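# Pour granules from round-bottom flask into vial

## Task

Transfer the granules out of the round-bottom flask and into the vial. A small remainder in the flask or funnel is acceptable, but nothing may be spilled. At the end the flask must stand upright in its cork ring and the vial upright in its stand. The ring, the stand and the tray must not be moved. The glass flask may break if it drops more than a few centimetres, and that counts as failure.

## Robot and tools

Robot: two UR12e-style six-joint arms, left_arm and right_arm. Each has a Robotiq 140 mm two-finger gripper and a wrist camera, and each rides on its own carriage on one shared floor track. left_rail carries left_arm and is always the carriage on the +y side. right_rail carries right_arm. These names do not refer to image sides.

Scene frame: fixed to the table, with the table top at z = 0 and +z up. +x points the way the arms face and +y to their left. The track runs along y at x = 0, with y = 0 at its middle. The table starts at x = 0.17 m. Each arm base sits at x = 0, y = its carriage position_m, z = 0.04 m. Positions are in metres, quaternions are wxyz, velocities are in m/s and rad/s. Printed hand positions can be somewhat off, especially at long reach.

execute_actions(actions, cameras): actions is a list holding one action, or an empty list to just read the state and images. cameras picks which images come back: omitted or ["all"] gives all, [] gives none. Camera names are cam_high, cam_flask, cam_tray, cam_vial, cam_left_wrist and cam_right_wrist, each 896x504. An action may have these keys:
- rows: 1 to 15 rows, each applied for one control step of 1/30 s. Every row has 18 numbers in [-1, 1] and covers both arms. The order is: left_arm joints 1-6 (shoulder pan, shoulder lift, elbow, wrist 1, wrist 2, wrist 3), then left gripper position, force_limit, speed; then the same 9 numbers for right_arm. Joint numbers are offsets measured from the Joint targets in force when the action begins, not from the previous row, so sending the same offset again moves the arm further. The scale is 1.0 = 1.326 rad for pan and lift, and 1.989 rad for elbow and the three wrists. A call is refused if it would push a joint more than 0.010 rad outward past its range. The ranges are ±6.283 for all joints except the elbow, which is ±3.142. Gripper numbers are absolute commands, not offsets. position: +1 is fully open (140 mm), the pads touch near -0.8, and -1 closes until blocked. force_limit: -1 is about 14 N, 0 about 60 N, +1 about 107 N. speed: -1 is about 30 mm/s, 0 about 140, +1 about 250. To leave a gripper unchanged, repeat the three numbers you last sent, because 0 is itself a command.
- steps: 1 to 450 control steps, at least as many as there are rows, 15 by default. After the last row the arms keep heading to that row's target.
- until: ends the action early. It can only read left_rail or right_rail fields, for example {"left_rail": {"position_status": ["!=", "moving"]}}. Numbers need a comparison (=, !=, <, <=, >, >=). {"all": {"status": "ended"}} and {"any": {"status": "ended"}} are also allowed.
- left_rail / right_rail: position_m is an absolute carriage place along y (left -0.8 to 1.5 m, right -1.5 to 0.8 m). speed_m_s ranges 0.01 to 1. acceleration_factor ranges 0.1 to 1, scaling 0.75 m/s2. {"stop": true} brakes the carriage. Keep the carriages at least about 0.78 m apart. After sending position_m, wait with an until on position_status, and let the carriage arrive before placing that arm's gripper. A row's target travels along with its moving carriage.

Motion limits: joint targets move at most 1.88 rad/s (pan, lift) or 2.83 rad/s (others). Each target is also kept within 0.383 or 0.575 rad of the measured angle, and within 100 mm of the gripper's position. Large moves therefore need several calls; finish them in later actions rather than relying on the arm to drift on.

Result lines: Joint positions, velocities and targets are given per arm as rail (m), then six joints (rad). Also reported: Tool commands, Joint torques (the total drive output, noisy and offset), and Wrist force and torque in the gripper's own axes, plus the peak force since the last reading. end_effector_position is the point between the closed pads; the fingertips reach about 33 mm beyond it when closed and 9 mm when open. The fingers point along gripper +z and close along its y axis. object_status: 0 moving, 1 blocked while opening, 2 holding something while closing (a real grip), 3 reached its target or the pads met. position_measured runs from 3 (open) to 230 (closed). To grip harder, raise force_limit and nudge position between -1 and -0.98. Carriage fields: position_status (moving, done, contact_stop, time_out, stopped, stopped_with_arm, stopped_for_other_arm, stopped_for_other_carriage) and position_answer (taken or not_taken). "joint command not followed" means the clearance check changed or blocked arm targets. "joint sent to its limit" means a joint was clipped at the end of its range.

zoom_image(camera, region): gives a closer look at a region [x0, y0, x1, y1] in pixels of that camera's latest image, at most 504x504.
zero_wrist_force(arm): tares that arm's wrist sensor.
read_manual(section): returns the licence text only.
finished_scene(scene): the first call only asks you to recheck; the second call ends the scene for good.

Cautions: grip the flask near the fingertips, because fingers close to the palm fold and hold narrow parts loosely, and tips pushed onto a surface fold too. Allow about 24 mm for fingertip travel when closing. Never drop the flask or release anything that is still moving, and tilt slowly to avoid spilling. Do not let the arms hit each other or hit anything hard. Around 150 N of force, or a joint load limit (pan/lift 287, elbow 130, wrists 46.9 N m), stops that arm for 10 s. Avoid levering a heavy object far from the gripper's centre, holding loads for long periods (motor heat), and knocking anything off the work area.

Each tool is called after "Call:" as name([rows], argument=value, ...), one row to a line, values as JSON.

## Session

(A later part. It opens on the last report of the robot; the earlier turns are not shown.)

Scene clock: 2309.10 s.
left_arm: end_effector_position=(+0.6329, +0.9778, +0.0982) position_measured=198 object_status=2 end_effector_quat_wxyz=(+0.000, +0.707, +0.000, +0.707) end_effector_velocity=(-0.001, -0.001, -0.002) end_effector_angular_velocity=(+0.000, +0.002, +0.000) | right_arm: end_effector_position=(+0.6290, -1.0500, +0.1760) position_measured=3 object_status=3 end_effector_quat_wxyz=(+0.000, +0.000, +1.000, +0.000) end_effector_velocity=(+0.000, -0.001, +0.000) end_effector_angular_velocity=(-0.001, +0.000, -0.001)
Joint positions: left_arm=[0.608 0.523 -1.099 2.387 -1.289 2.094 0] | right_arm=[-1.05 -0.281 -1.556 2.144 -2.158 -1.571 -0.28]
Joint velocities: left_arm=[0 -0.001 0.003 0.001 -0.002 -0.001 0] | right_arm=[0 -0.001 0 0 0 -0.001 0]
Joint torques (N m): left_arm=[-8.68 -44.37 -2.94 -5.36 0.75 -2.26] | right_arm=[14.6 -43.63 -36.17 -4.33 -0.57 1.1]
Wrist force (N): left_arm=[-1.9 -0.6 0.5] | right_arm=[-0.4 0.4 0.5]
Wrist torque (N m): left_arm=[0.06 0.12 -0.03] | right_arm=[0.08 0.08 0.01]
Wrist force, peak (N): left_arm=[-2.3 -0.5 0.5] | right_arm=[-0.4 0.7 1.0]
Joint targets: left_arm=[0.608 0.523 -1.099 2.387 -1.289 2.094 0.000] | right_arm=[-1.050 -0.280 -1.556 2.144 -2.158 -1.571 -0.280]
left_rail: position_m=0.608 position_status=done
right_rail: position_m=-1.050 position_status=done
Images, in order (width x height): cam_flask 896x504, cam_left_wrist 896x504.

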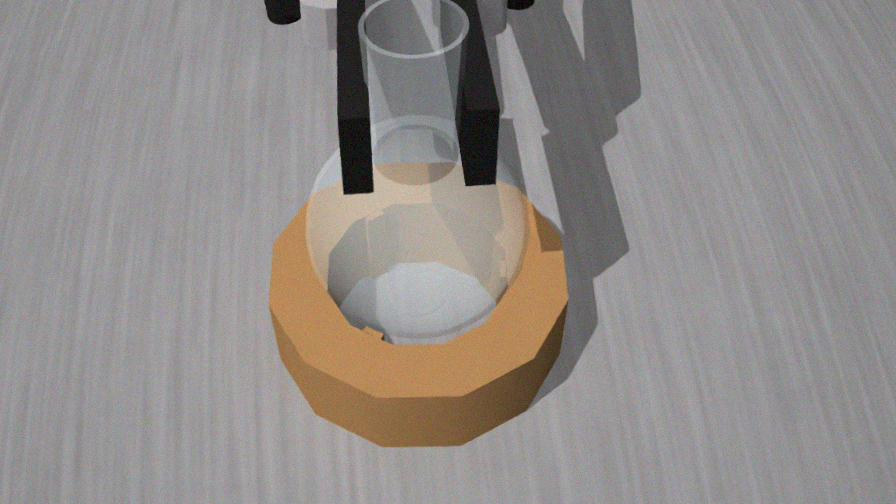

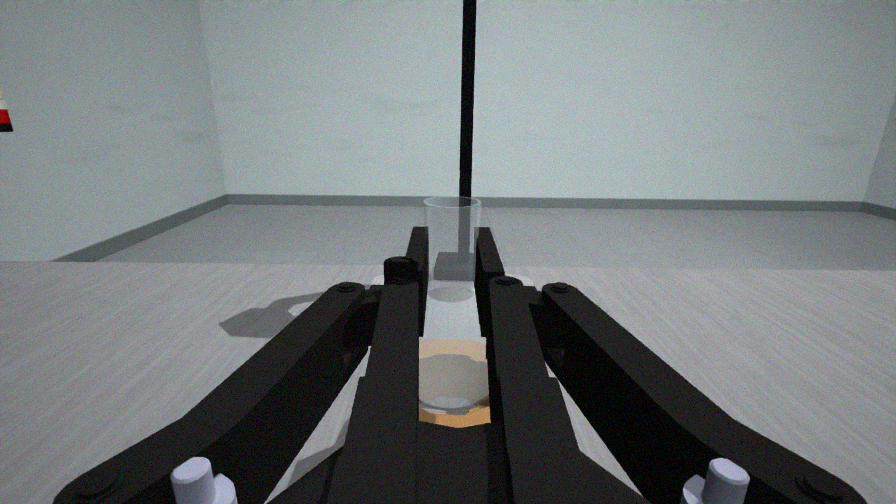

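Call:
execute_actions([
  {"rows": [[0,0.0005,0,-0.00033,0,0,-1,-0.3,-0.8,0,0,0,0,0,0,1,1,1],[0,0.001,0,-0.00066,0,0,-1,-0.3,-0.8,0,0,0,0,0,0,1,1,1],[0,0.0015,0,-0.001,0,0,-1,-0.3,-0.8,0,0,0,0,0,0,1,1,1],[0,0.001885,0,-0.001257,0,0,-1,-0.3,-0.8,0,0,0,0,0,0,1,1,1]], "steps": 12},
], cameras=["cam_flask"])

Scene clock: 2319.50 s.
left_arm: end_effector_position=(+0.6329, +0.9778, +0.0969) position_measured=198 object_status=2 end_effector_quat_wxyz=(+0.000, +0.707, +0.000, +0.707) end_effector_velocity=(+0.000, +0.000, +0.000) end_effector_angular_velocity=(+0.001, -0.001, +0.000) | right_arm: end_effector_position=(+0.6290, -1.0500, +0.1760) position_measured=3 object_status=3 end_effector_quat_wxyz=(+0.000, +0.000, +1.000, +0.000) end_effector_velocity=(+0.001, +0.000, +0.002) end_effector_angular_velocity=(+0.002, -0.002, -0.002)
Joint positions: left_arm=[0.608 0.523 -1.096 2.387 -1.292 2.094 0] | right_arm=[-1.05 -0.28 -1.556 2.144 -2.158 -1.571 -0.28]
Joint velocities: left_arm=[0 0 0.001 -0.001 -0.001 0 0] | right_arm=[0 -0.001 -0.002 -0.001 0.001 0.002 0.001]
Joint torques (N m): left_arm=[-8.93 -47.1 -8.98 -4.78 0.55 -2.23] | right_arm=[15 -40.71 -37.23 -4.44 -0.68 1.36]
Wrist force (N): left_arm=[-1.2 -0.7 0.3] | right_arm=[-0.1 0.7 0.8]
Wrist torque (N m): left_arm=[0.05 0.16 -0.03] | right_arm=[0.15 0.01 0.00]
Wrist force, peak (N): left_arm=[-2.0 -0.7 1.0] | right_arm=[-0.5 0.7 0.9]
Joint targets: left_arm=[0.608 0.523 -1.096 2.387 -1.292 2.094 0.000] | right_arm=[-1.050 -0.280 -1.556 2.144 -2.158 -1.571 -0.280]
left_rail: position_m=0.608 position_status=done
right_rail: position_m=-1.050 position_status=done
Images, in order (width x height): cam_flask 896x504.

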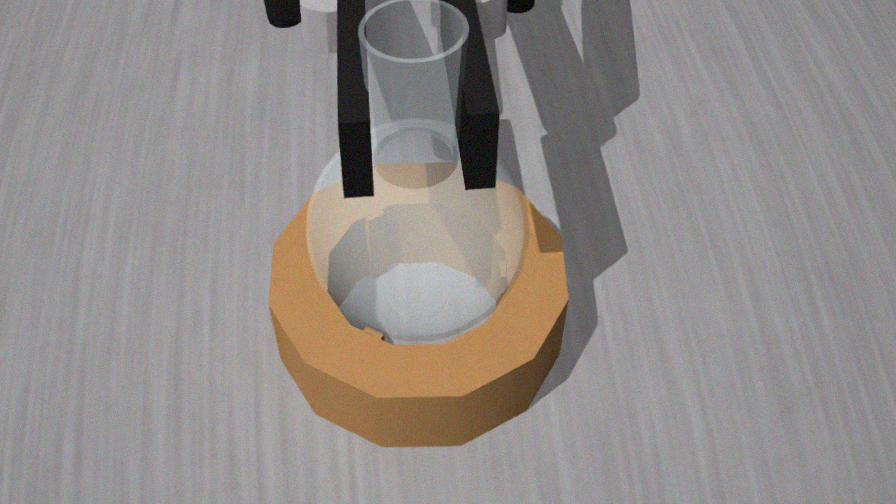

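Call:
execute_actions([
  {"rows": [[0,0.0002,0,-0.00013,0,0,-1,-0.3,-0.8,0,0,0,0,0,0,1,1,1],[0,0.0003,0,-0.0002,0,0,-1,-0.3,-0.8,0,0,0,0,0,0,1,1,1]], "steps": 8},
], cameras=[])

Call:
execute_actions([
  {"rows": [[0,0,0,0,0,0,-0.2,-0.3,-1,0,0,0,0,0,0,1,1,1]], "steps": 12},
], cameras=["cam_flask"])

Scene clock: 2337.27 s.
left_arm: end_effector_position=(+0.6329, +0.9778, +0.0968) position_measured=198 object_status=2 end_effector_quat_wxyz=(+0.000, +0.707, +0.000, +0.707) end_effector_velocity=(+0.000, +0.000, +0.000) end_effector_angular_velocity=(+0.000, +0.000, +0.001) | right_arm: end_effector_position=(+0.6290, -1.0500, +0.1760) position_measured=3 object_status=3 end_effector_quat_wxyz=(+0.000, +0.000, +1.000, +0.000) end_effector_velocity=(-0.001, +0.000, -0.001) end_effector_angular_velocity=(-0.001, +0.002, +0.001)
Joint positions: left_arm=[0.608 0.523 -1.096 2.387 -1.292 2.094 0] | right_arm=[-1.05 -0.28 -1.556 2.144 -2.158 -1.571 -0.28]
Joint velocities: left_arm=[0 0 0 0 0 0 0] | right_arm=[0 0 0.001 0.001 -0.001 -0.001 0]
Joint torques (N m): left_arm=[-9.01 -47.4 -14.9 -4.42 0.73 -1.94] | right_arm=[15.97 -41.25 -37.52 -4.25 -0.54 0.73]
Wrist force (N): left_arm=[-0.5 -0.8 0.6] | right_arm=[-0.1 0.4 0.7]
Wrist torque (N m): left_arm=[0.03 0.18 -0.03] | right_arm=[0.10 0.01 0.00]
Wrist force, peak (N): left_arm=[-1.1 -1.1 0.7] | right_arm=[-0.1 0.6 1.0]
Joint targets: left_arm=[0.608 0.523 -1.096 2.387 -1.292 2.094 0.000] | right_arm=[-1.050 -0.280 -1.556 2.144 -2.158 -1.571 -0.280]
left_rail: position_m=0.608 position_status=done
right_rail: position_m=-1.050 position_status=done
No camera images: "cameras" was empty.

Scene clock: 2338.43 s.
left_arm: end_effector_position=(+0.6329, +0.9778, +0.0967) position_measured=154 object_status=0 end_effector_quat_wxyz=(+0.000, +0.707, +0.000, +0.707) end_effector_velocity=(+0.000, +0.000, +0.000) end_effector_angular_velocity=(+0.001, +0.000, +0.000) | right_arm: end_effector_position=(+0.6290, -1.0500, +0.1760) position_measured=3 object_status=3 end_effector_quat_wxyz=(+0.000, +0.000, +1.000, +0.000) end_effector_velocity=(+0.000, -0.001, -0.001) end_effector_angular_velocity=(+0.000, +0.001, +0.000)
Joint positions: left_arm=[0.608 0.523 -1.096 2.387 -1.292 2.094 0] | right_arm=[-1.05 -0.28 -1.556 2.144 -2.158 -1.571 -0.28]
Joint velocities: left_arm=[0 0 0 0 0 0 0.001] | right_arm=[0 -0.001 0.001 0 0 -0.001 0]
Joint torques (N m): left_arm=[-8.48 -48.97 -17.06 -4.27 0.94 -2.54] | right_arm=[12.83 -41.82 -38.35 -4.44 -0.17 1.33]
Wrist force (N): left_arm=[-1.4 -0.9 0.6] | right_arm=[-0.3 0.0 0.7]
Wrist torque (N m): left_arm=[0.01 0.15 -0.03] | right_arm=[0.00 0.05 0.00]
Wrist force, peak (N): left_arm=[-1.6 -0.6 0.8] | right_arm=[0.1 0.7 1.0]
Joint targets: left_arm=[0.608 0.523 -1.096 2.387 -1.292 2.094 0.000] | right_arm=[-1.050 -0.280 -1.556 2.144 -2.158 -1.571 -0.280]
left_rail: position_m=0.608 position_status=done
right_rail: position_m=-1.050 position_status=done
Images, in order (width x height): cam_flask 896x504.

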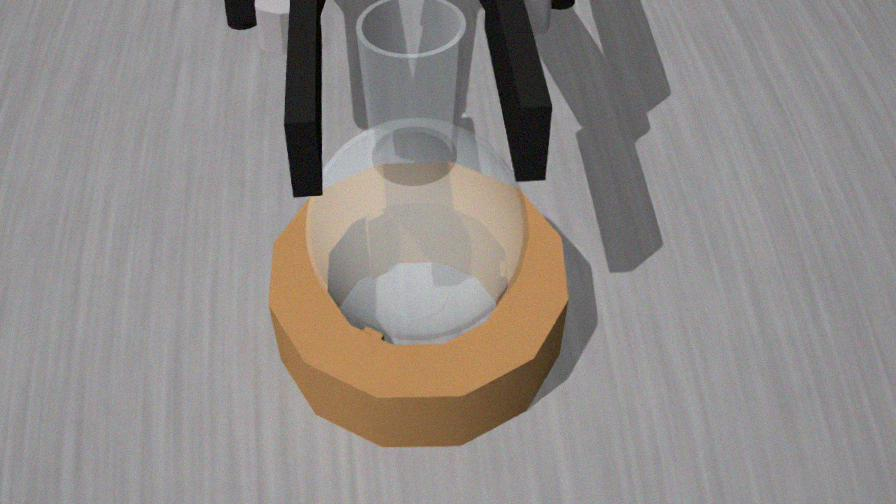

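Call:
execute_actions([
  {"rows": [[0,0,0,0,0,0,0.1,-0.3,-0.8,0,0,0,0,0,0,1,1,1]], "steps": 15},
], cameras=["cam_flask", "cam_left_wrist"])

Scene clock: 2341.73 s.
left_arm: end_effector_position=(+0.6329, +0.9778, +0.0967) position_measured=117 object_status=3 end_effector_quat_wxyz=(+0.000, +0.707, +0.000, +0.707) end_effector_velocity=(+0.000, +0.000, +0.000) end_effector_angular_velocity=(-0.001, +0.000, +0.000) | right_arm: end_effector_position=(+0.6290, -1.0500, +0.1760) position_measured=3 object_status=3 end_effector_quat_wxyz=(+0.000, +0.000, +1.000, +0.000) end_effector_velocity=(-0.001, +0.000, -0.001) end_effector_angular_velocity=(+0.001, +0.003, +0.000)
Joint positions: left_arm=[0.608 0.523 -1.096 2.387 -1.292 2.094 0] | right_arm=[-1.05 -0.28 -1.556 2.144 -2.158 -1.571 -0.28]
Joint velocities: left_arm=[0 0 0 0 0 0 -0.001] | right_arm=[0 0 0.001 0.001 0.002 0 0]
Joint torques (N m): left_arm=[-8.58 -58.37 -22.56 -3.41 0.86 -2.3] | right_arm=[13.8 -42.41 -37.08 -4.46 -0.28 1.09]
Wrist force (N): left_arm=[-1.0 -0.5 0.3] | right_arm=[0.2 0.2 0.5]
Wrist torque (N m): left_arm=[0.09 0.08 -0.03] | right_arm=[0.04 -0.05 0.00]
Wrist force, peak (N): left_arm=[-1.6 -0.5 1.0] | right_arm=[-0.1 0.5 1.1]
Joint targets: left_arm=[0.608 0.523 -1.096 2.387 -1.292 2.094 0.000] | right_arm=[-1.050 -0.280 -1.556 2.144 -2.158 -1.571 -0.280]
left_rail: position_m=0.608 position_status=done
right_rail: position_m=-1.050 position_status=done
Images, in order (width x height): cam_flask 896x504, cam_left_wrist 896x504.

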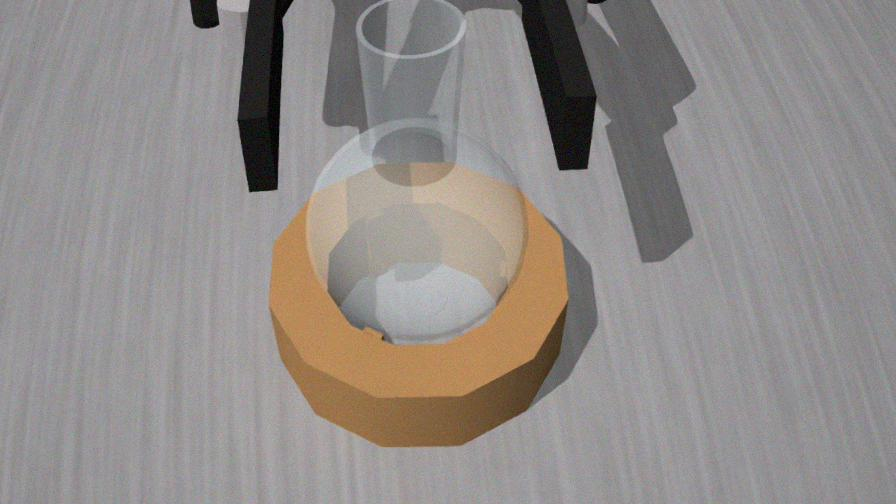

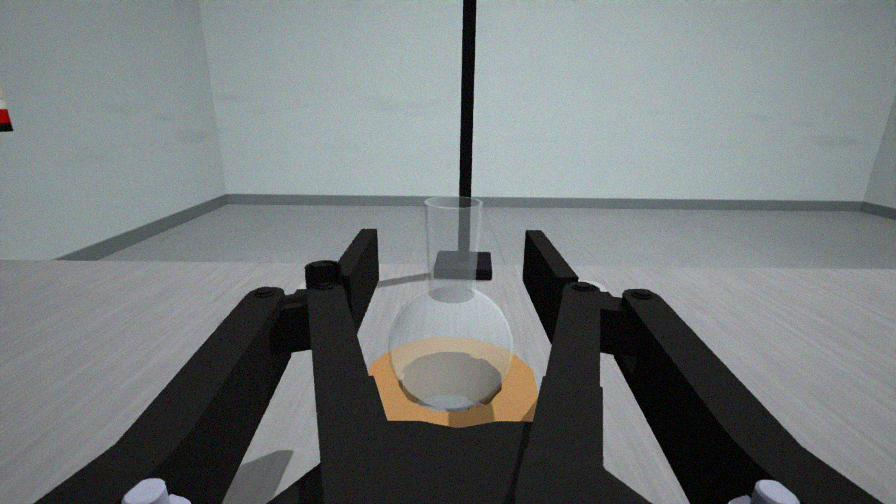

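Call:
execute_actions([
  {"rows": [[0,-0.003077,-0.000289,0.00234,0,0,0.1,-0.3,-0.8,0,0,0,0,0,0,1,1,1],[0,-0.011777,-0.001106,0.008958,0,0,0.1,-0.3,-0.8,0,0,0,0,0,0,1,1,1],[0,-0.025202,-0.002366,0.019169,0,0,0.1,-0.3,-0.8,0,0,0,0,0,0,1,1,1],[0,-0.042504,-0.00399,0.03233,0,0,0.1,-0.3,-0.8,0,0,0,0,0,0,1,1,1],[0,-0.062835,-0.005899,0.047795,0,0,0.1,-0.3,-0.8,0,0,0,0,0,0,1,1,1],[0,-0.0853,-0.008007,0.064883,0,0,0.1,-0.3,-0.8,0,0,0,0,0,0,1,1,1],[0,-0.109121,-0.010243,0.083002,0,0,0.1,-0.3,-0.8,0,0,0,0,0,0,1,1,1],[0,-0.133208,-0.012504,0.101324,0,0,0.1,-0.3,-0.8,0,0,0,0,0,0,1,1,1],[0,-0.157029,-0.01474,0.119443,0,0,0.1,-0.3,-0.8,0,0,0,0,0,0,1,1,1],[0,-0.179494,-0.016849,0.136531,0,0,0.1,-0.3,-0.8,0,0,0,0,0,0,1,1,1],[0,-0.199825,-0.018757,0.151996,0,0,0.1,-0.3,-0.8,0,0,0,0,0,0,1,1,1],[0,-0.217127,-0.020381,0.165156,0,0,0.1,-0.3,-0.8,0,0,0,0,0,0,1,1,1],[0,-0.230552,-0.021641,0.175368,0,0,0.1,-0.3,-0.8,0,0,0,0,0,0,1,1,1],[0,-0.239253,-0.022458,0.181986,0,0,0.1,-0.3,-0.8,0,0,0,0,0,0,1,1,1],[0,-0.24233,-0.022747,0.184326,0,0,0.1,-0.3,-0.8,0,0,0,0,0,0,1,1,1]], "steps": 24},
], cameras=["cam_high", "cam_flask", "cam_tray", "cam_vial"])

Scene clock: 2424.97 s.
left_arm: end_effector_position=(+0.6329, +0.9779, +0.2501) position_measured=117 object_status=3 end_effector_quat_wxyz=(+0.000, +0.707, +0.000, +0.707) end_effector_velocity=(+0.000, +0.000, +0.002) end_effector_angular_velocity=(+0.001, +0.000, -0.001) | right_arm: end_effector_position=(+0.6290, -1.0500, +0.1760) position_measured=3 object_status=3 end_effector_quat_wxyz=(+0.000, +0.000, +1.000, +0.000) end_effector_velocity=(+0.000, -0.001, +0.000) end_effector_angular_velocity=(-0.002, +0.000, +0.000)
Joint positions: left_arm=[0.608 0.523 -1.417 2.342 -0.926 2.094 0] | right_arm=[-1.05 -0.28 -1.556 2.144 -2.158 -1.571 -0.28]
Joint velocities: left_arm=[0 0 -0.003 -0.001 0.003 0 0.001] | right_arm=[0 0 0 -0.001 0 -0.002 0]
Joint torques (N m): left_arm=[-9.26 -52.47 -40.91 0.03 0.96 -2.3] | right_arm=[13.42 -43.64 -37.65 -4.47 -0.62 1.62]
Wrist force (N): left_arm=[-1.3 -0.7 0.7] | right_arm=[0.1 0.2 0.7]
Wrist torque (N m): left_arm=[0.06 0.13 -0.02] | right_arm=[0.05 -0.04 0.00]
Wrist force, peak (N): left_arm=[-4.2 -0.2 0.3] | right_arm=[-0.2 0.3 1.2]
Joint targets: left_arm=[0.608 0.523 -1.417 2.342 -0.926 2.094 0.000] | right_arm=[-1.050 -0.280 -1.556 2.144 -2.158 -1.571 -0.280]
left_rail: position_m=0.608 position_status=done
right_rail: position_m=-1.050 position_status=done
Images, in order (width x height): cam_high 896x504, cam_flask 896x504, cam_tray 896x504, cam_vial 896x504.

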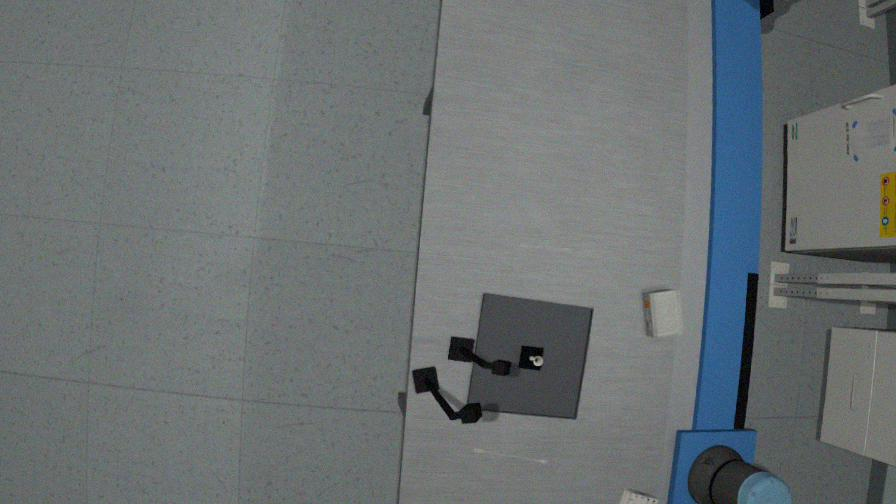

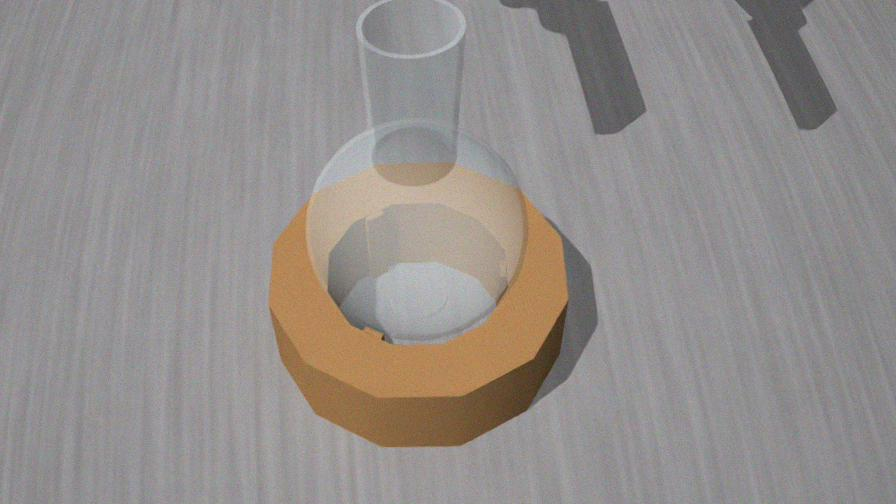

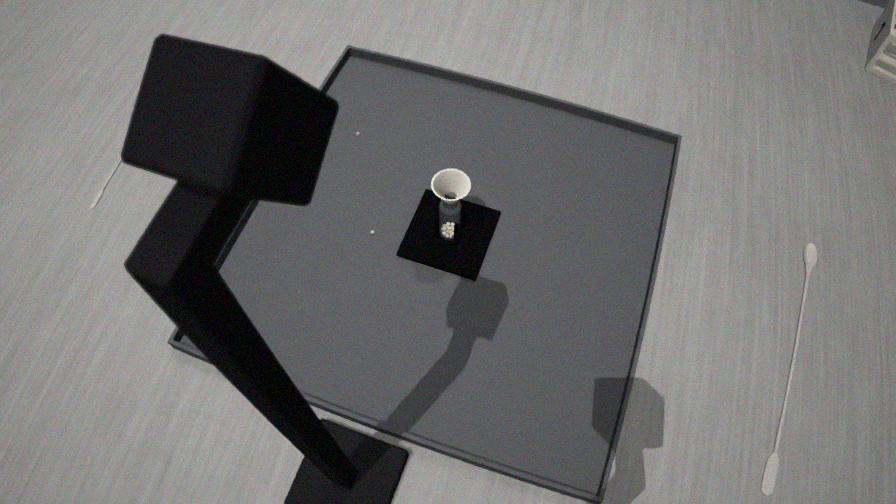

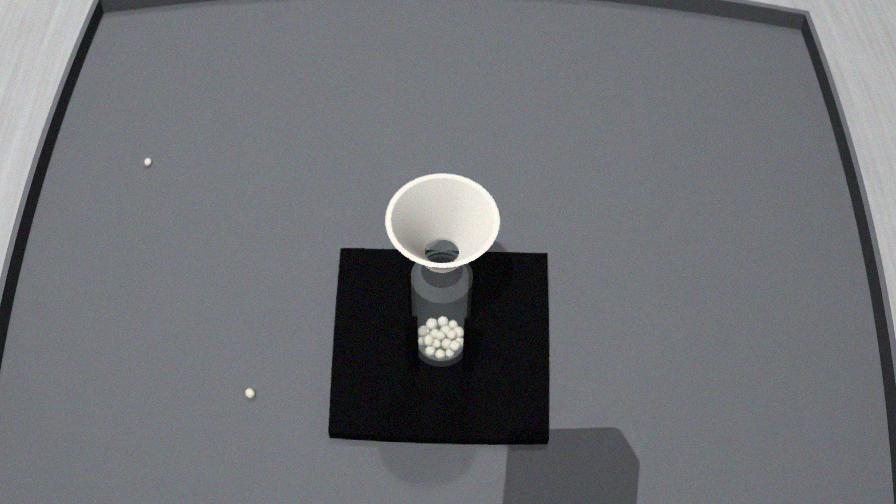

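Call:
zoom_image(camera="cam_high", region=[460, 285, 600, 425])

Call:
zoom_image(camera="cam_tray", region=[330, 40, 520, 290])

Scaled by 3.600 from the camera's 896x504 image, which has a finer 1280x720 frame.

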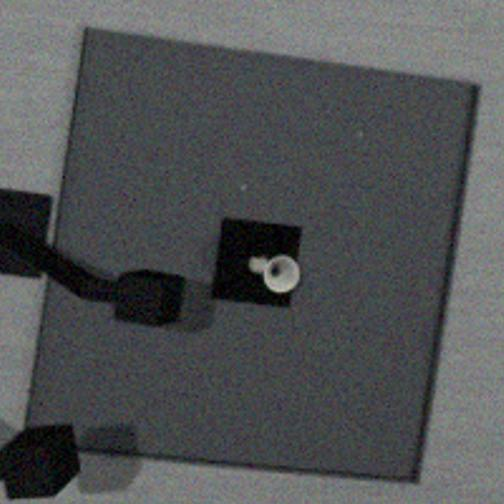

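Scaled by 2.016 from the camera's 896x504 image, which has a finer 1280x720 frame.

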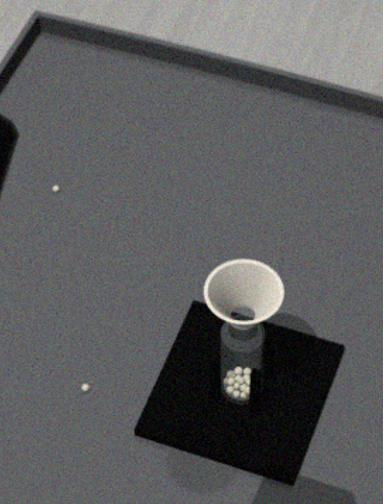

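Call:
execute_actions([
  {"right_rail": {"position_m": -0.175, "speed_m_s": 1.0, "acceleration_factor": 1.0}, "rows": [[0,0,0,0,0,0,0.1,-0.3,-0.8,0.003161,0,0,0,0,0.002107,-0.634,0,0],[0,0,0,0,0,0,0.1,-0.3,-0.8,0.012095,0,0,0,0,0.008063,-0.634,0,0],[0,0,0,0,0,0,0.1,-0.3,-0.8,0.025882,0,0,0,0,0.017255,-0.634,0,0],[0,0,0,0,0,0,0.1,-0.3,-0.8,0.043652,0,0,0,0,0.029101,-0.634,0,0],[0,0,0,0,0,0,0.1,-0.3,-0.8,0.064532,0,0,0,0,0.043021,-0.634,0,0],[0,0,0,0,0,0,0.1,-0.3,-0.8,0.087602,0,0,0,0,0.058401,-0.634,0,0],[0,0,0,0,0,0,0.1,-0.3,-0.8,0.112066,0,0,0,0,0.074711,-0.634,0,0],[0,0,0,0,0,0,0.1,-0.3,-0.8,0.136803,0,0,0,0,0.091202,-0.634,0,0],[0,0,0,0,0,0,0.1,-0.3,-0.8,0.161267,0,0,0,0,0.107512,-0.634,0,0],[0,0,0,0,0,0,0.1,-0.3,-0.8,0.184337,0,0,0,0,0.122892,-0.634,0,0],[0,0,0,0,0,0,0.1,-0.3,-0.8,0.205217,0,0,0,0,0.136812,-0.634,0,0],[0,0,0,0,0,0,0.1,-0.3,-0.8,0.222987,0,0,0,0,0.148658,-0.634,0,0],[0,0,0,0,0,0,0.1,-0.3,-0.8,0.236774,0,0,0,0,0.15785,-0.634,0,0],[0,0,0,0,0,0,0.1,-0.3,-0.8,0.245708,0,0,0,0,0.163806,-0.634,0,0],[0,0,0,0,0,0,0.1,-0.3,-0.8,0.248869,0,0,0,0,0.165913,-0.634,0,0]], "steps": 90, "until": {"right_rail": {"position_status": ["!=", "moving"]}}},
], cameras=["cam_high", "cam_right_wrist"])

Scene clock: 2599.43 s.
left_arm: end_effector_position=(+0.6329, +0.9778, +0.2503) position_measured=117 object_status=3 end_effector_quat_wxyz=(+0.000, +0.707, +0.000, +0.707) end_effector_velocity=(+0.000, +0.000, +0.000) end_effector_angular_velocity=(-0.001, +0.001, +0.000) | right_arm: end_effector_position=(+0.5951, +0.0287, +0.1760) position_measured=209 object_status=3 end_effector_quat_wxyz=(+0.000, +0.000, +1.000, +0.000) end_effector_velocity=(+0.001, +0.000, +0.000) end_effector_angular_velocity=(-0.002, -0.001, +0.000)
Joint positions: left_arm=[0.608 0.523 -1.417 2.342 -0.926 2.094 0] | right_arm=[-0.175 0.049 -1.556 2.144 -2.158 -1.571 0.049]
Joint velocities: left_arm=[0 0 0 0 0 0 -0.001] | right_arm=[0.001 -0.001 0 0 0 -0.002 -0.001]
Joint torques (N m): left_arm=[-8.67 -57.11 -28.65 -2.63 0.98 -2.12] | right_arm=[16.17 -41.26 -38.09 -4.15 -0.65 3.95]
Wrist force (N): left_arm=[-1.4 -0.6 0.5] | right_arm=[-0.4 0.6 1.0]
Wrist torque (N m): left_arm=[0.09 0.13 -0.03] | right_arm=[0.11 0.07 0.02]
Wrist force, peak (N): left_arm=[-1.7 -0.9 0.5] | right_arm=[-0.3 -4.4 0.7]
Joint targets: left_arm=[0.608 0.523 -1.417 2.342 -0.926 2.094 0.000] | right_arm=[-0.175 0.049 -1.556 2.144 -2.158 -1.571 0.049]
left_rail: position_m=0.608 position_status=done
right_rail: position_m=-0.175 position_status=done
Images, in order (width x height): cam_high 896x504, cam_right_wrist 896x504.

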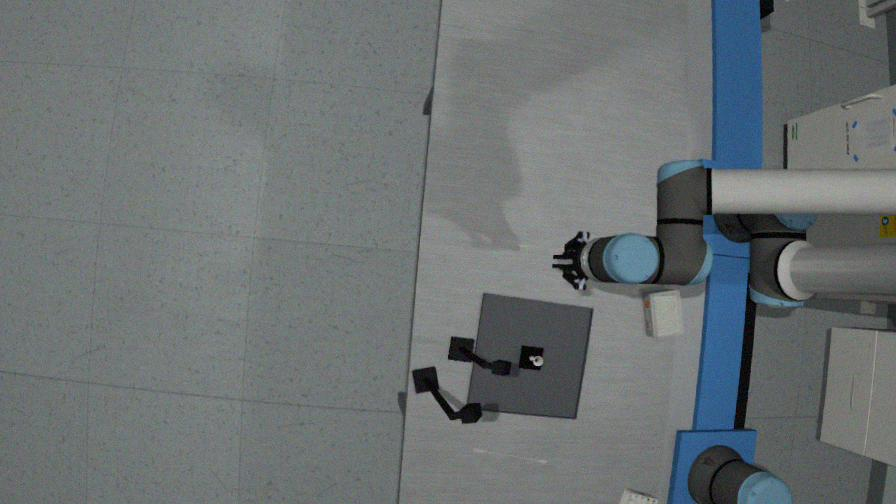

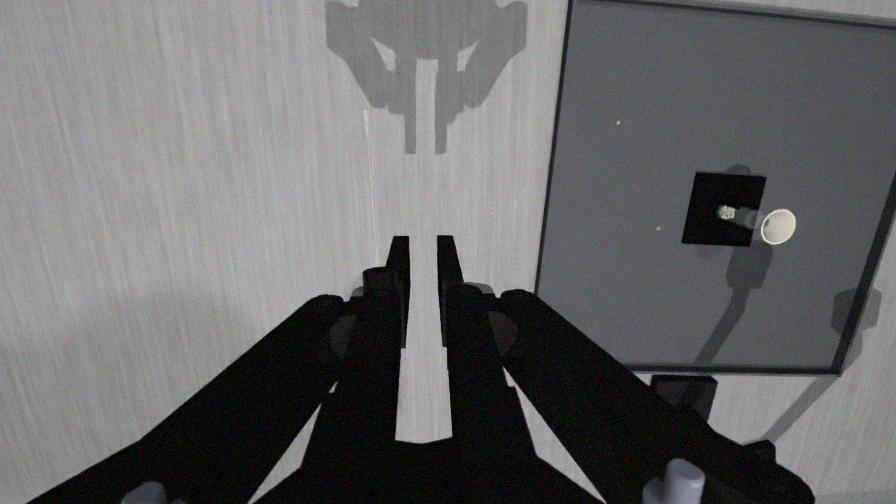

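Call:
execute_actions([
  {"rows": [[0,0,0,0,0,0,0.1,-0.3,-0.8,0.00278,0.00243,-0.000717,-0.000908,0,-0.008177,-0.634,0,0],[0,0,0,0,0,0,0.1,-0.3,-0.8,0.010637,0.009298,-0.002745,-0.003473,0,-0.03129,-0.634,0,0],[0,0,0,0,0,0,0.1,-0.3,-0.8,0.022763,0.019896,-0.005874,-0.007432,0,-0.066958,-0.634,0,0],[0,0,0,0,0,0,0.1,-0.3,-0.8,0.038391,0.033556,-0.009906,-0.012535,0,-0.112927,-0.634,0,0],[0,0,0,0,0,0,0.1,-0.3,-0.8,0.056755,0.049607,-0.014644,-0.018531,0,-0.166944,-0.634,0,0],[0,0,0,0,0,0,0.1,-0.3,-0.8,0.077044,0.067342,-0.01988,-0.025156,0,-0.226626,-0.634,0,0],[0,0,0,0,0,0,0.1,-0.3,-0.8,0.09856,0.086148,-0.025432,-0.032181,0,-0.289914,-0.634,0,0],[0,0,0,0,0,0,0.1,-0.3,-0.8,0.120316,0.105164,-0.031045,-0.039284,0,-0.35391,-0.634,0,0],[0,0,0,0,0,0,0.1,-0.3,-0.8,0.141832,0.12397,-0.036597,-0.046309,0,-0.417198,-0.634,0,0],[0,0,0,0,0,0,0.1,-0.3,-0.8,0.162121,0.141705,-0.041833,-0.052934,0,-0.47688,-0.634,0,0],[0,0,0,0,0,0,0.1,-0.3,-0.8,0.180485,0.157756,-0.046571,-0.05893,0,-0.530897,-0.634,0,0],[0,0,0,0,0,0,0.1,-0.3,-0.8,0.196113,0.171416,-0.050603,-0.064033,0,-0.576866,-0.634,0,0],[0,0,0,0,0,0,0.1,-0.3,-0.8,0.208239,0.182014,-0.053732,-0.067992,0,-0.612534,-0.634,0,0],[0,0,0,0,0,0,0.1,-0.3,-0.8,0.216096,0.188882,-0.05576,-0.070557,0,-0.635647,-0.634,0,0],[0,0,0,0,0,0,0.1,-0.3,-0.8,0.218876,0.191312,-0.056477,-0.071465,0,-0.643824,-0.634,0,0]], "steps": 32},
], cameras=["cam_vial", "cam_right_wrist"])

Scene clock: 2671.97 s.
left_arm: end_effector_position=(+0.6329, +0.9778, +0.2503) position_measured=117 object_status=3 end_effector_quat_wxyz=(+0.000, +0.707, +0.000, +0.707) end_effector_velocity=(+0.000, -0.001, +0.000) end_effector_angular_velocity=(+0.001, +0.000, -0.001) | right_arm: end_effector_position=(+0.6103, +0.2253, +0.0905) position_measured=209 object_status=3 end_effector_quat_wxyz=(+0.000, +0.707, -0.707, +0.000) end_effector_velocity=(+0.000, -0.001, +0.000) end_effector_angular_velocity=(-0.001, +0.002, +0.003)
Joint positions: left_arm=[0.608 0.523 -1.417 2.342 -0.926 2.094 0] | right_arm=[-0.175 0.34 -1.303 2.032 -2.3 -1.571 -1.23]
Joint velocities: left_arm=[0 -0.001 0 0 0 0 0.001] | right_arm=[-0.001 0 0.001 0 0.002 0 -0.003]
Joint torques (N m): left_arm=[-8.43 -57.26 -17.62 -3.88 1.14 -2.18] | right_arm=[17.03 -53.68 -44.39 -6.57 -0.91 -3.17]
Wrist force (N): left_arm=[-1.4 -0.9 0.7] | right_arm=[-0.4 0.6 0.8]
Wrist torque (N m): left_arm=[0.02 0.14 -0.02] | right_arm=[0.12 0.07 -0.01]
Wrist force, peak (N): left_arm=[-1.7 -0.9 0.7] | right_arm=[-3.8 2.2 3.1]
Joint targets: left_arm=[0.608 0.523 -1.417 2.342 -0.926 2.094 0.000] | right_arm=[-0.175 0.340 -1.303 2.031 -2.300 -1.571 -1.231]
left_rail: position_m=0.608 position_status=done
right_rail: position_m=-0.175 position_status=done
Images, in order (width x height): cam_vial 896x504, cam_right_wrist 896x504.

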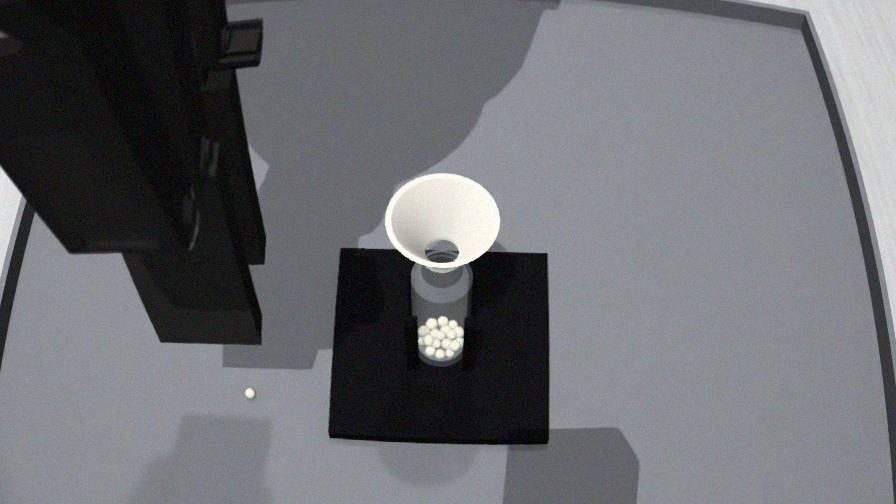

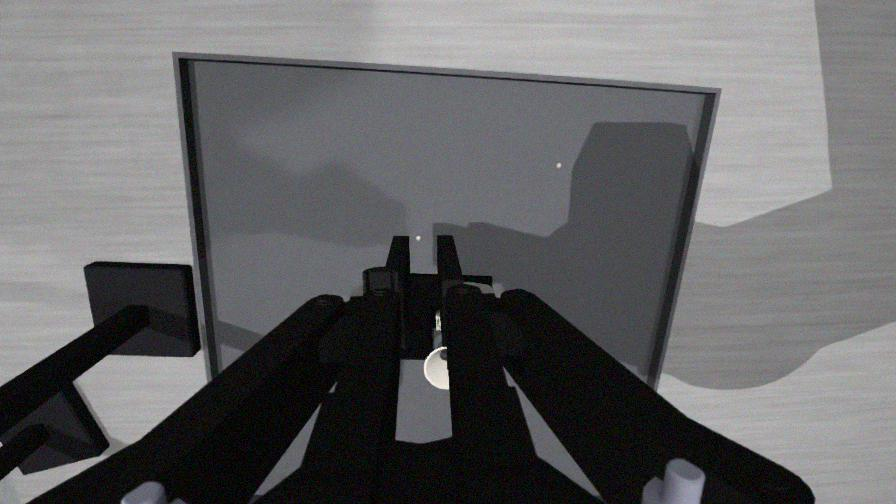

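I'll check the current state first.

Call:
execute_actions(actions=[], cameras=["cam_right_wrist", "cam_vial"])

Scene clock: 2712.77 s.
left_arm: end_effector_position=(+0.6329, +0.9778, +0.2503) position_measured=117 object_status=3 end_effector_quat_wxyz=(+0.000, +0.707, +0.000, +0.707) end_effector_velocity=(+0.000, +0.000, +0.000) end_effector_angular_velocity=(+0.001, -0.001, +0.001) | right_arm: end_effector_position=(+0.6103, +0.2253, +0.0905) position_measured=209 object_status=3 end_effector_quat_wxyz=(+0.000, +0.707, -0.707, +0.000) end_effector_velocity=(+0.001, -0.001, -0.001) end_effector_angular_velocity=(-0.002, +0.000, -0.001)
Joint positions: left_arm=[0.608 0.523 -1.417 2.342 -0.926 2.094 0] | right_arm=[-0.175 0.34 -1.303 2.031 -2.3 -1.571 -1.231]
Joint velocities: left_arm=[0 0 0 0 0 0 0] | right_arm=[0 -0.001 0.002 -0.001 0 -0.001 0]
Joint torques (N m): left_arm=[-8.78 -56.57 -18.9 -4.06 1.38 -1.94] | right_arm=[14.38 -49.51 -36.69 -5.75 -1.42 -3.01]
Wrist force (N): left_arm=[-1.3 -0.9 0.7] | right_arm=[-0.2 0.8 0.9]
Wrist torque (N m): left_arm=[0.03 0.11 -0.02] | right_arm=[0.17 0.02 -0.01]
Wrist force, peak (N): left_arm=[-1.9 -0.5 0.8] | right_arm=[-0.4 1.0 1.1]
Joint targets: left_arm=[0.608 0.523 -1.417 2.342 -0.926 2.094 0.000] | right_arm=[-0.175 0.340 -1.303 2.031 -2.300 -1.571 -1.231]
Tool commands: left_gripper/position=+0.1 left_gripper/force_limit=-0.3 left_gripper/speed=-0.8 right_gripper/position=-0.634 right_gripper/force_limit=+0.0 right_gripper/speed=+0.0
left_rail: position_m=0.608 position_status=done
right_rail: position_m=-0.175 position_status=done
Images, in order (width x height): cam_vial 896x504, cam_right_wrist 896x504.

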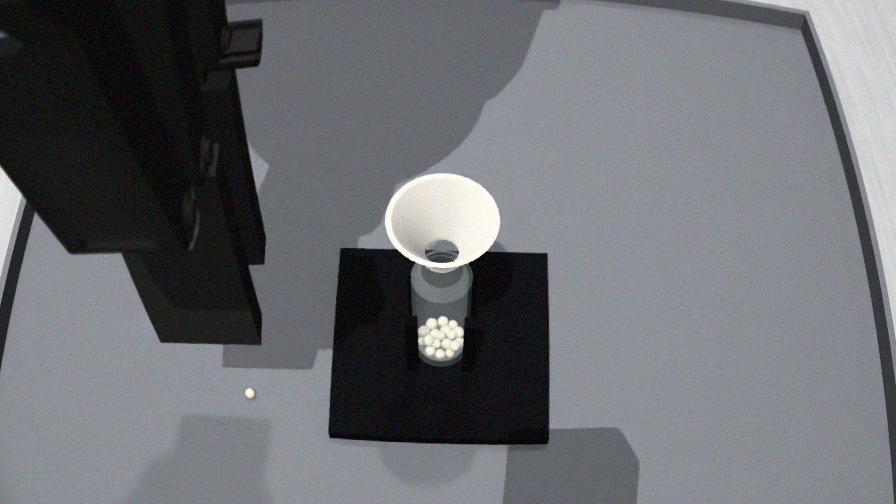

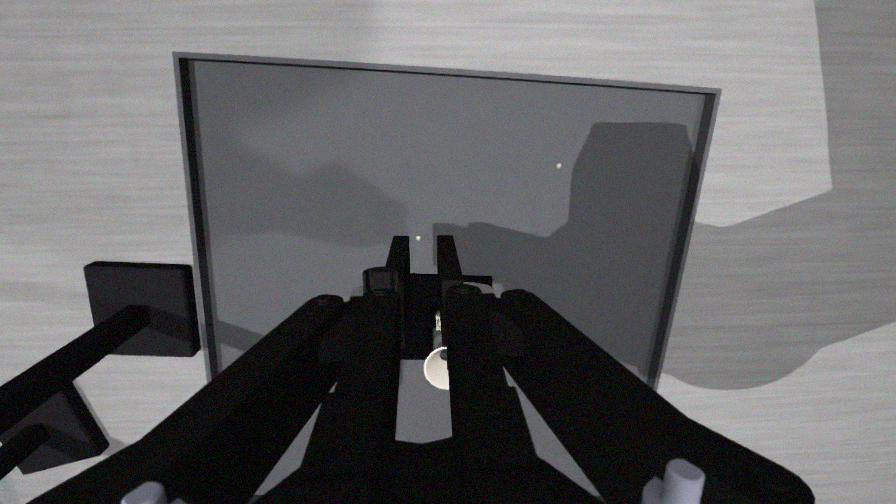

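Call:
zoom_image(camera="cam_right_wrist", region=[370, 200, 482, 263])

Scaled by 4.500 from the camera's 896x504 image, which has a finer 1280x720 frame.

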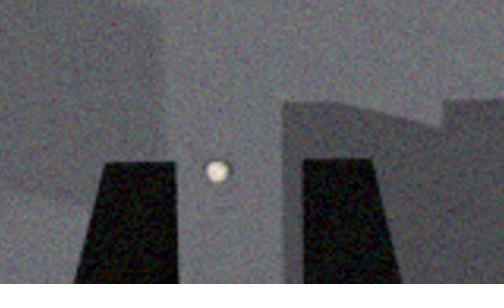

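Call:
execute_actions([
  {"rows": [[0,0,0,0,0,0,0.1,-0.3,-0.8,-0.0043,-0.0016,0.0015,-0.0004,0,-0.0028,-1,-1,-1],[0,0,0,0,0,0,0.1,-0.3,-0.8,-0.0136,-0.0051,0.0047,-0.0013,0,-0.0091,-1,-1,-1],[0,0,0,0,0,0,0.1,-0.3,-0.8,-0.0230,-0.0087,0.0080,-0.0022,0,-0.0153,-1,-1,-1],[0,0,0,0,0,0,0.1,-0.3,-0.8,-0.027256,-0.010299,0.009424,-0.002558,0,-0.018170,-1,-1,-1]], "steps": 25},
], cameras=["cam_right_wrist"])

Scene clock: 2768.20 s.
left_arm: end_effector_position=(+0.6329, +0.9778, +0.2503) position_measured=117 object_status=3 end_effector_quat_wxyz=(+0.000, +0.707, +0.000, +0.707) end_effector_velocity=(+0.000, +0.000, +0.000) end_effector_angular_velocity=(+0.000, +0.001, +0.000) | right_arm: end_effector_position=(+0.6148, +0.2000, +0.0904) position_measured=231 object_status=3 end_effector_quat_wxyz=(+0.000, +0.707, -0.707, +0.000) end_effector_velocity=(+0.000, -0.001, -0.001) end_effector_angular_velocity=(-0.001, +0.002, -0.001)
Joint positions: left_arm=[0.608 0.523 -1.417 2.342 -0.926 2.094 0] | right_arm=[-0.175 0.304 -1.316 2.05 -2.306 -1.571 -1.267]
Joint velocities: left_arm=[0 0 0 0 0 0 0.001] | right_arm=[0 -0.001 0 0.001 0.001 -0.001 0]
Joint torques (N m): left_arm=[-8.49 -55.88 -20.1 -4.08 1.34 -1.96] | right_arm=[-16.29 -73.74 -30.05 -6.59 -0.42 -2.59]
Wrist force (N): left_arm=[-1.6 -0.8 0.6] | right_arm=[0.2 0.4 0.7]
Wrist torque (N m): left_arm=[0.05 0.19 -0.02] | right_arm=[0.07 -0.06 -0.04]
Wrist force, peak (N): left_arm=[-1.7 -1.2 0.2] | right_arm=[-2.1 1.2 1.0]
Joint targets: left_arm=[0.608 0.523 -1.417 2.342 -0.926 2.094 0.000] | right_arm=[-0.175 0.303 -1.316 2.050 -2.306 -1.571 -1.267]
left_rail: position_m=0.608 position_status=done
right_rail: position_m=-0.175 position_status=done
Images, in order (width x height): cam_right_wrist 896x504.

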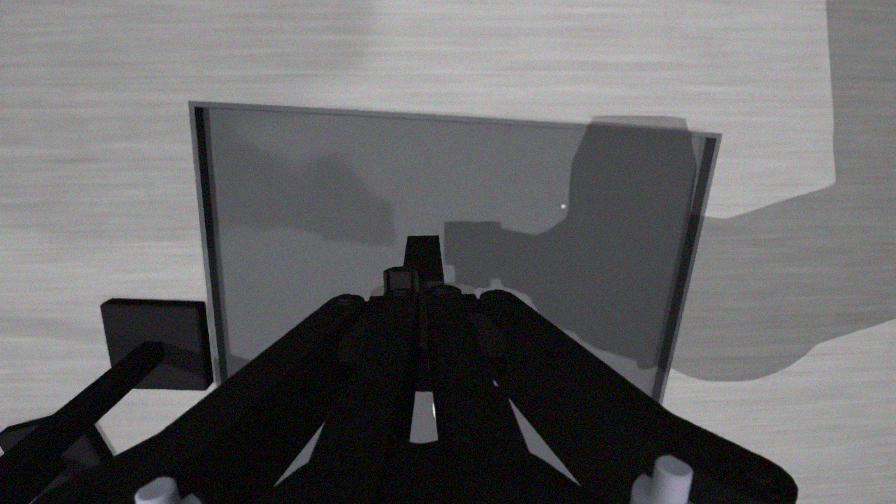

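Call:
execute_actions([
  {"rows": [[0,0,0,0,0,0,0.1,-0.3,-0.8,0,0.0019,0.0006,-0.0019,0,0,-1,-1,-1],[0,0,0,0,0,0,0.1,-0.3,-0.8,0,0.0069,0.0021,-0.0067,0,0,-1,-1,-1],[0,0,0,0,0,0,0.1,-0.3,-0.8,0,0.0140,0.0043,-0.0137,0,0,-1,-1,-1],[0,0,0,0,0,0,0.1,-0.3,-0.8,0,0.0221,0.0069,-0.0216,0,0,-1,-1,-1],[0,0,0,0,0,0,0.1,-0.3,-0.8,0,0.0302,0.0094,-0.0295,0,0,-1,-1,-1],[0,0,0,0,0,0,0.1,-0.3,-0.8,0,0.0372,0.0116,-0.0364,0,0,-1,-1,-1],[0,0,0,0,0,0,0.1,-0.3,-0.8,0,0.0422,0.0131,-0.0412,0,0,-1,-1,-1],[0,0,0,0,0,0,0.1,-0.3,-0.8,0,0.044116,0.013745,-0.043155,0,0,-1,-1,-1]], "steps": 20},
], cameras=["cam_right_wrist", "cam_tray"])

Scene clock: 2775.70 s.
left_arm: end_effector_position=(+0.6329, +0.9778, +0.2503) position_measured=117 object_status=3 end_effector_quat_wxyz=(+0.000, +0.707, +0.000, +0.707) end_effector_velocity=(+0.000, +0.000, +0.000) end_effector_angular_velocity=(-0.001, +0.000, -0.001) | right_arm: end_effector_position=(+0.6148, +0.2000, +0.0457) position_measured=231 object_status=3 end_effector_quat_wxyz=(+0.000, +0.707, -0.707, +0.000) end_effector_velocity=(-0.001, -0.001, -0.002) end_effector_angular_velocity=(-0.002, +0.001, +0.000)
Joint positions: left_arm=[0.608 0.523 -1.417 2.342 -0.926 2.094 0] | right_arm=[-0.175 0.303 -1.258 2.077 -2.391 -1.571 -1.267]
Joint velocities: left_arm=[0 0 0 0 0 0 -0.001] | right_arm=[0 0 0.002 0.002 -0.003 -0.001 0]
Joint torques (N m): left_arm=[-8.28 -54.57 -21.01 -3.85 1.39 -1.92] | right_arm=[-13.47 -51.66 -28.21 -6.37 -0.61 -3.18]
Wrist force (N): left_arm=[-1.2 -0.6 0.3] | right_arm=[-0.3 0.8 0.7]
Wrist torque (N m): left_arm=[0.09 0.09 -0.02] | right_arm=[0.16 0.04 0.01]
Wrist force, peak (N): left_arm=[-1.4 -1.2 0.5] | right_arm=[-0.4 0.5 2.1]
Joint targets: left_arm=[0.608 0.523 -1.417 2.342 -0.926 2.094 0.000] | right_arm=[-0.175 0.303 -1.258 2.078 -2.391 -1.571 -1.267]
left_rail: position_m=0.608 position_status=done
right_rail: position_m=-0.175 position_status=done
Images, in order (width x height): cam_tray 896x504, cam_right_wrist 896x504.

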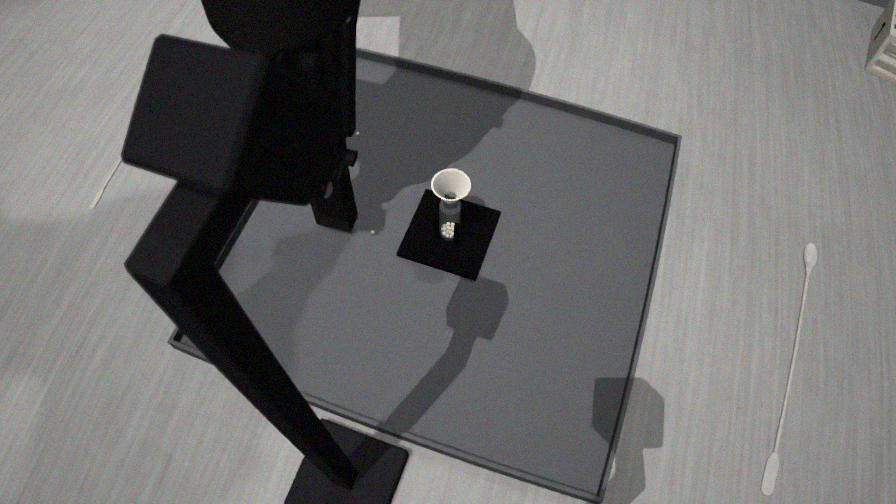

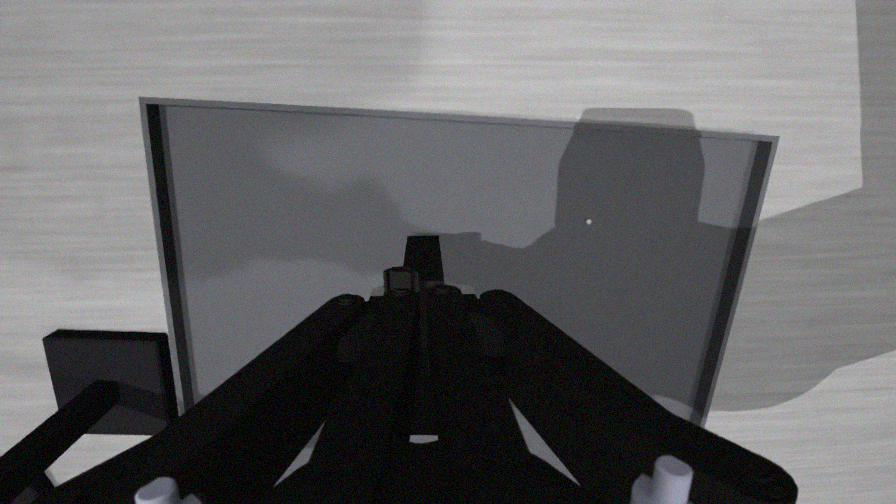

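Call:
zoom_image(camera="cam_tray", region=[300, 110, 412, 250])

Call:
zero_wrist_force(arm="right_arm")

Scaled by 3.600 from the camera's 896x504 image, which has a finer 1280x720 frame.

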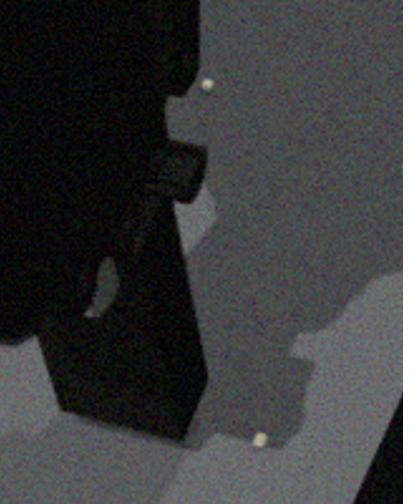

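Wrist force sensor zeroed.

Call:
execute_actions([
  {"rows": [[0,0,0,0,0,0,0.1,-0.3,-0.8,0,0.00104,0.00026,-0.00096,0,0,-1,-1,-1],[0,0,0,0,0,0,0.1,-0.3,-0.8,0,0.00208,0.00053,-0.00191,0,0,-1,-1,-1],[0,0,0,0,0,0,0.1,-0.3,-0.8,0,0.00312,0.00079,-0.00287,0,0,-1,-1,-1],[0,0,0,0,0,0,0.1,-0.3,-0.8,0,0.004161,0.001052,-0.003824,0,0,-1,-1,-1]], "steps": 12},
], cameras=[])

Scene clock: 2785.73 s.
left_arm: end_effector_position=(+0.6329, +0.9778, +0.2503) position_measured=117 object_status=3 end_effector_quat_wxyz=(+0.000, +0.707, +0.000, +0.707) end_effector_velocity=(+0.000, +0.000, +0.000) end_effector_angular_velocity=(+0.001, +0.000, +0.001) | right_arm: end_effector_position=(+0.6149, +0.2000, +0.0415) position_measured=231 object_status=3 end_effector_quat_wxyz=(+0.000, +0.707, -0.707, +0.000) end_effector_velocity=(-0.001, +0.000, -0.001) end_effector_angular_velocity=(+0.000, +0.001, +0.000)
Joint positions: left_arm=[0.608 0.523 -1.417 2.342 -0.926 2.094 0] | right_arm=[-0.175 0.303 -1.253 2.08 -2.399 -1.571 -1.267]
Joint velocities: left_arm=[0 0 0 0 0 0 0.002] | right_arm=[0 0 0.001 0.001 0 0.001 0]
Joint torques (N m): left_arm=[-8.53 -55.24 -21.65 -3.95 1.44 -1.95] | right_arm=[-10.97 -52.99 -27.98 -6.67 -0.31 -3.17]
Wrist force (N, zeroed by zero_wrist_force on right_arm): left_arm=[-1.0 -1.0 0.2] | right_arm=[0.0 0.1 -0.1]
Wrist torque (N m, zeroed by zero_wrist_force on right_arm): left_arm=[0.00 0.07 -0.02] | right_arm=[0.03 0.00 -0.01]
Wrist force, peak (N, zeroed by zero_wrist_force on right_arm): left_arm=[-1.6 -1.0 0.4] | right_arm=[0.3 -0.3 -0.6]
Joint targets: left_arm=[0.608 0.523 -1.417 2.342 -0.926 2.094 0.000] | right_arm=[-0.175 0.303 -1.252 2.080 -2.399 -1.571 -1.267]
left_rail: position_m=0.608 position_status=done
right_rail: position_m=-0.175 position_status=done
No camera images: "cameras" was empty.


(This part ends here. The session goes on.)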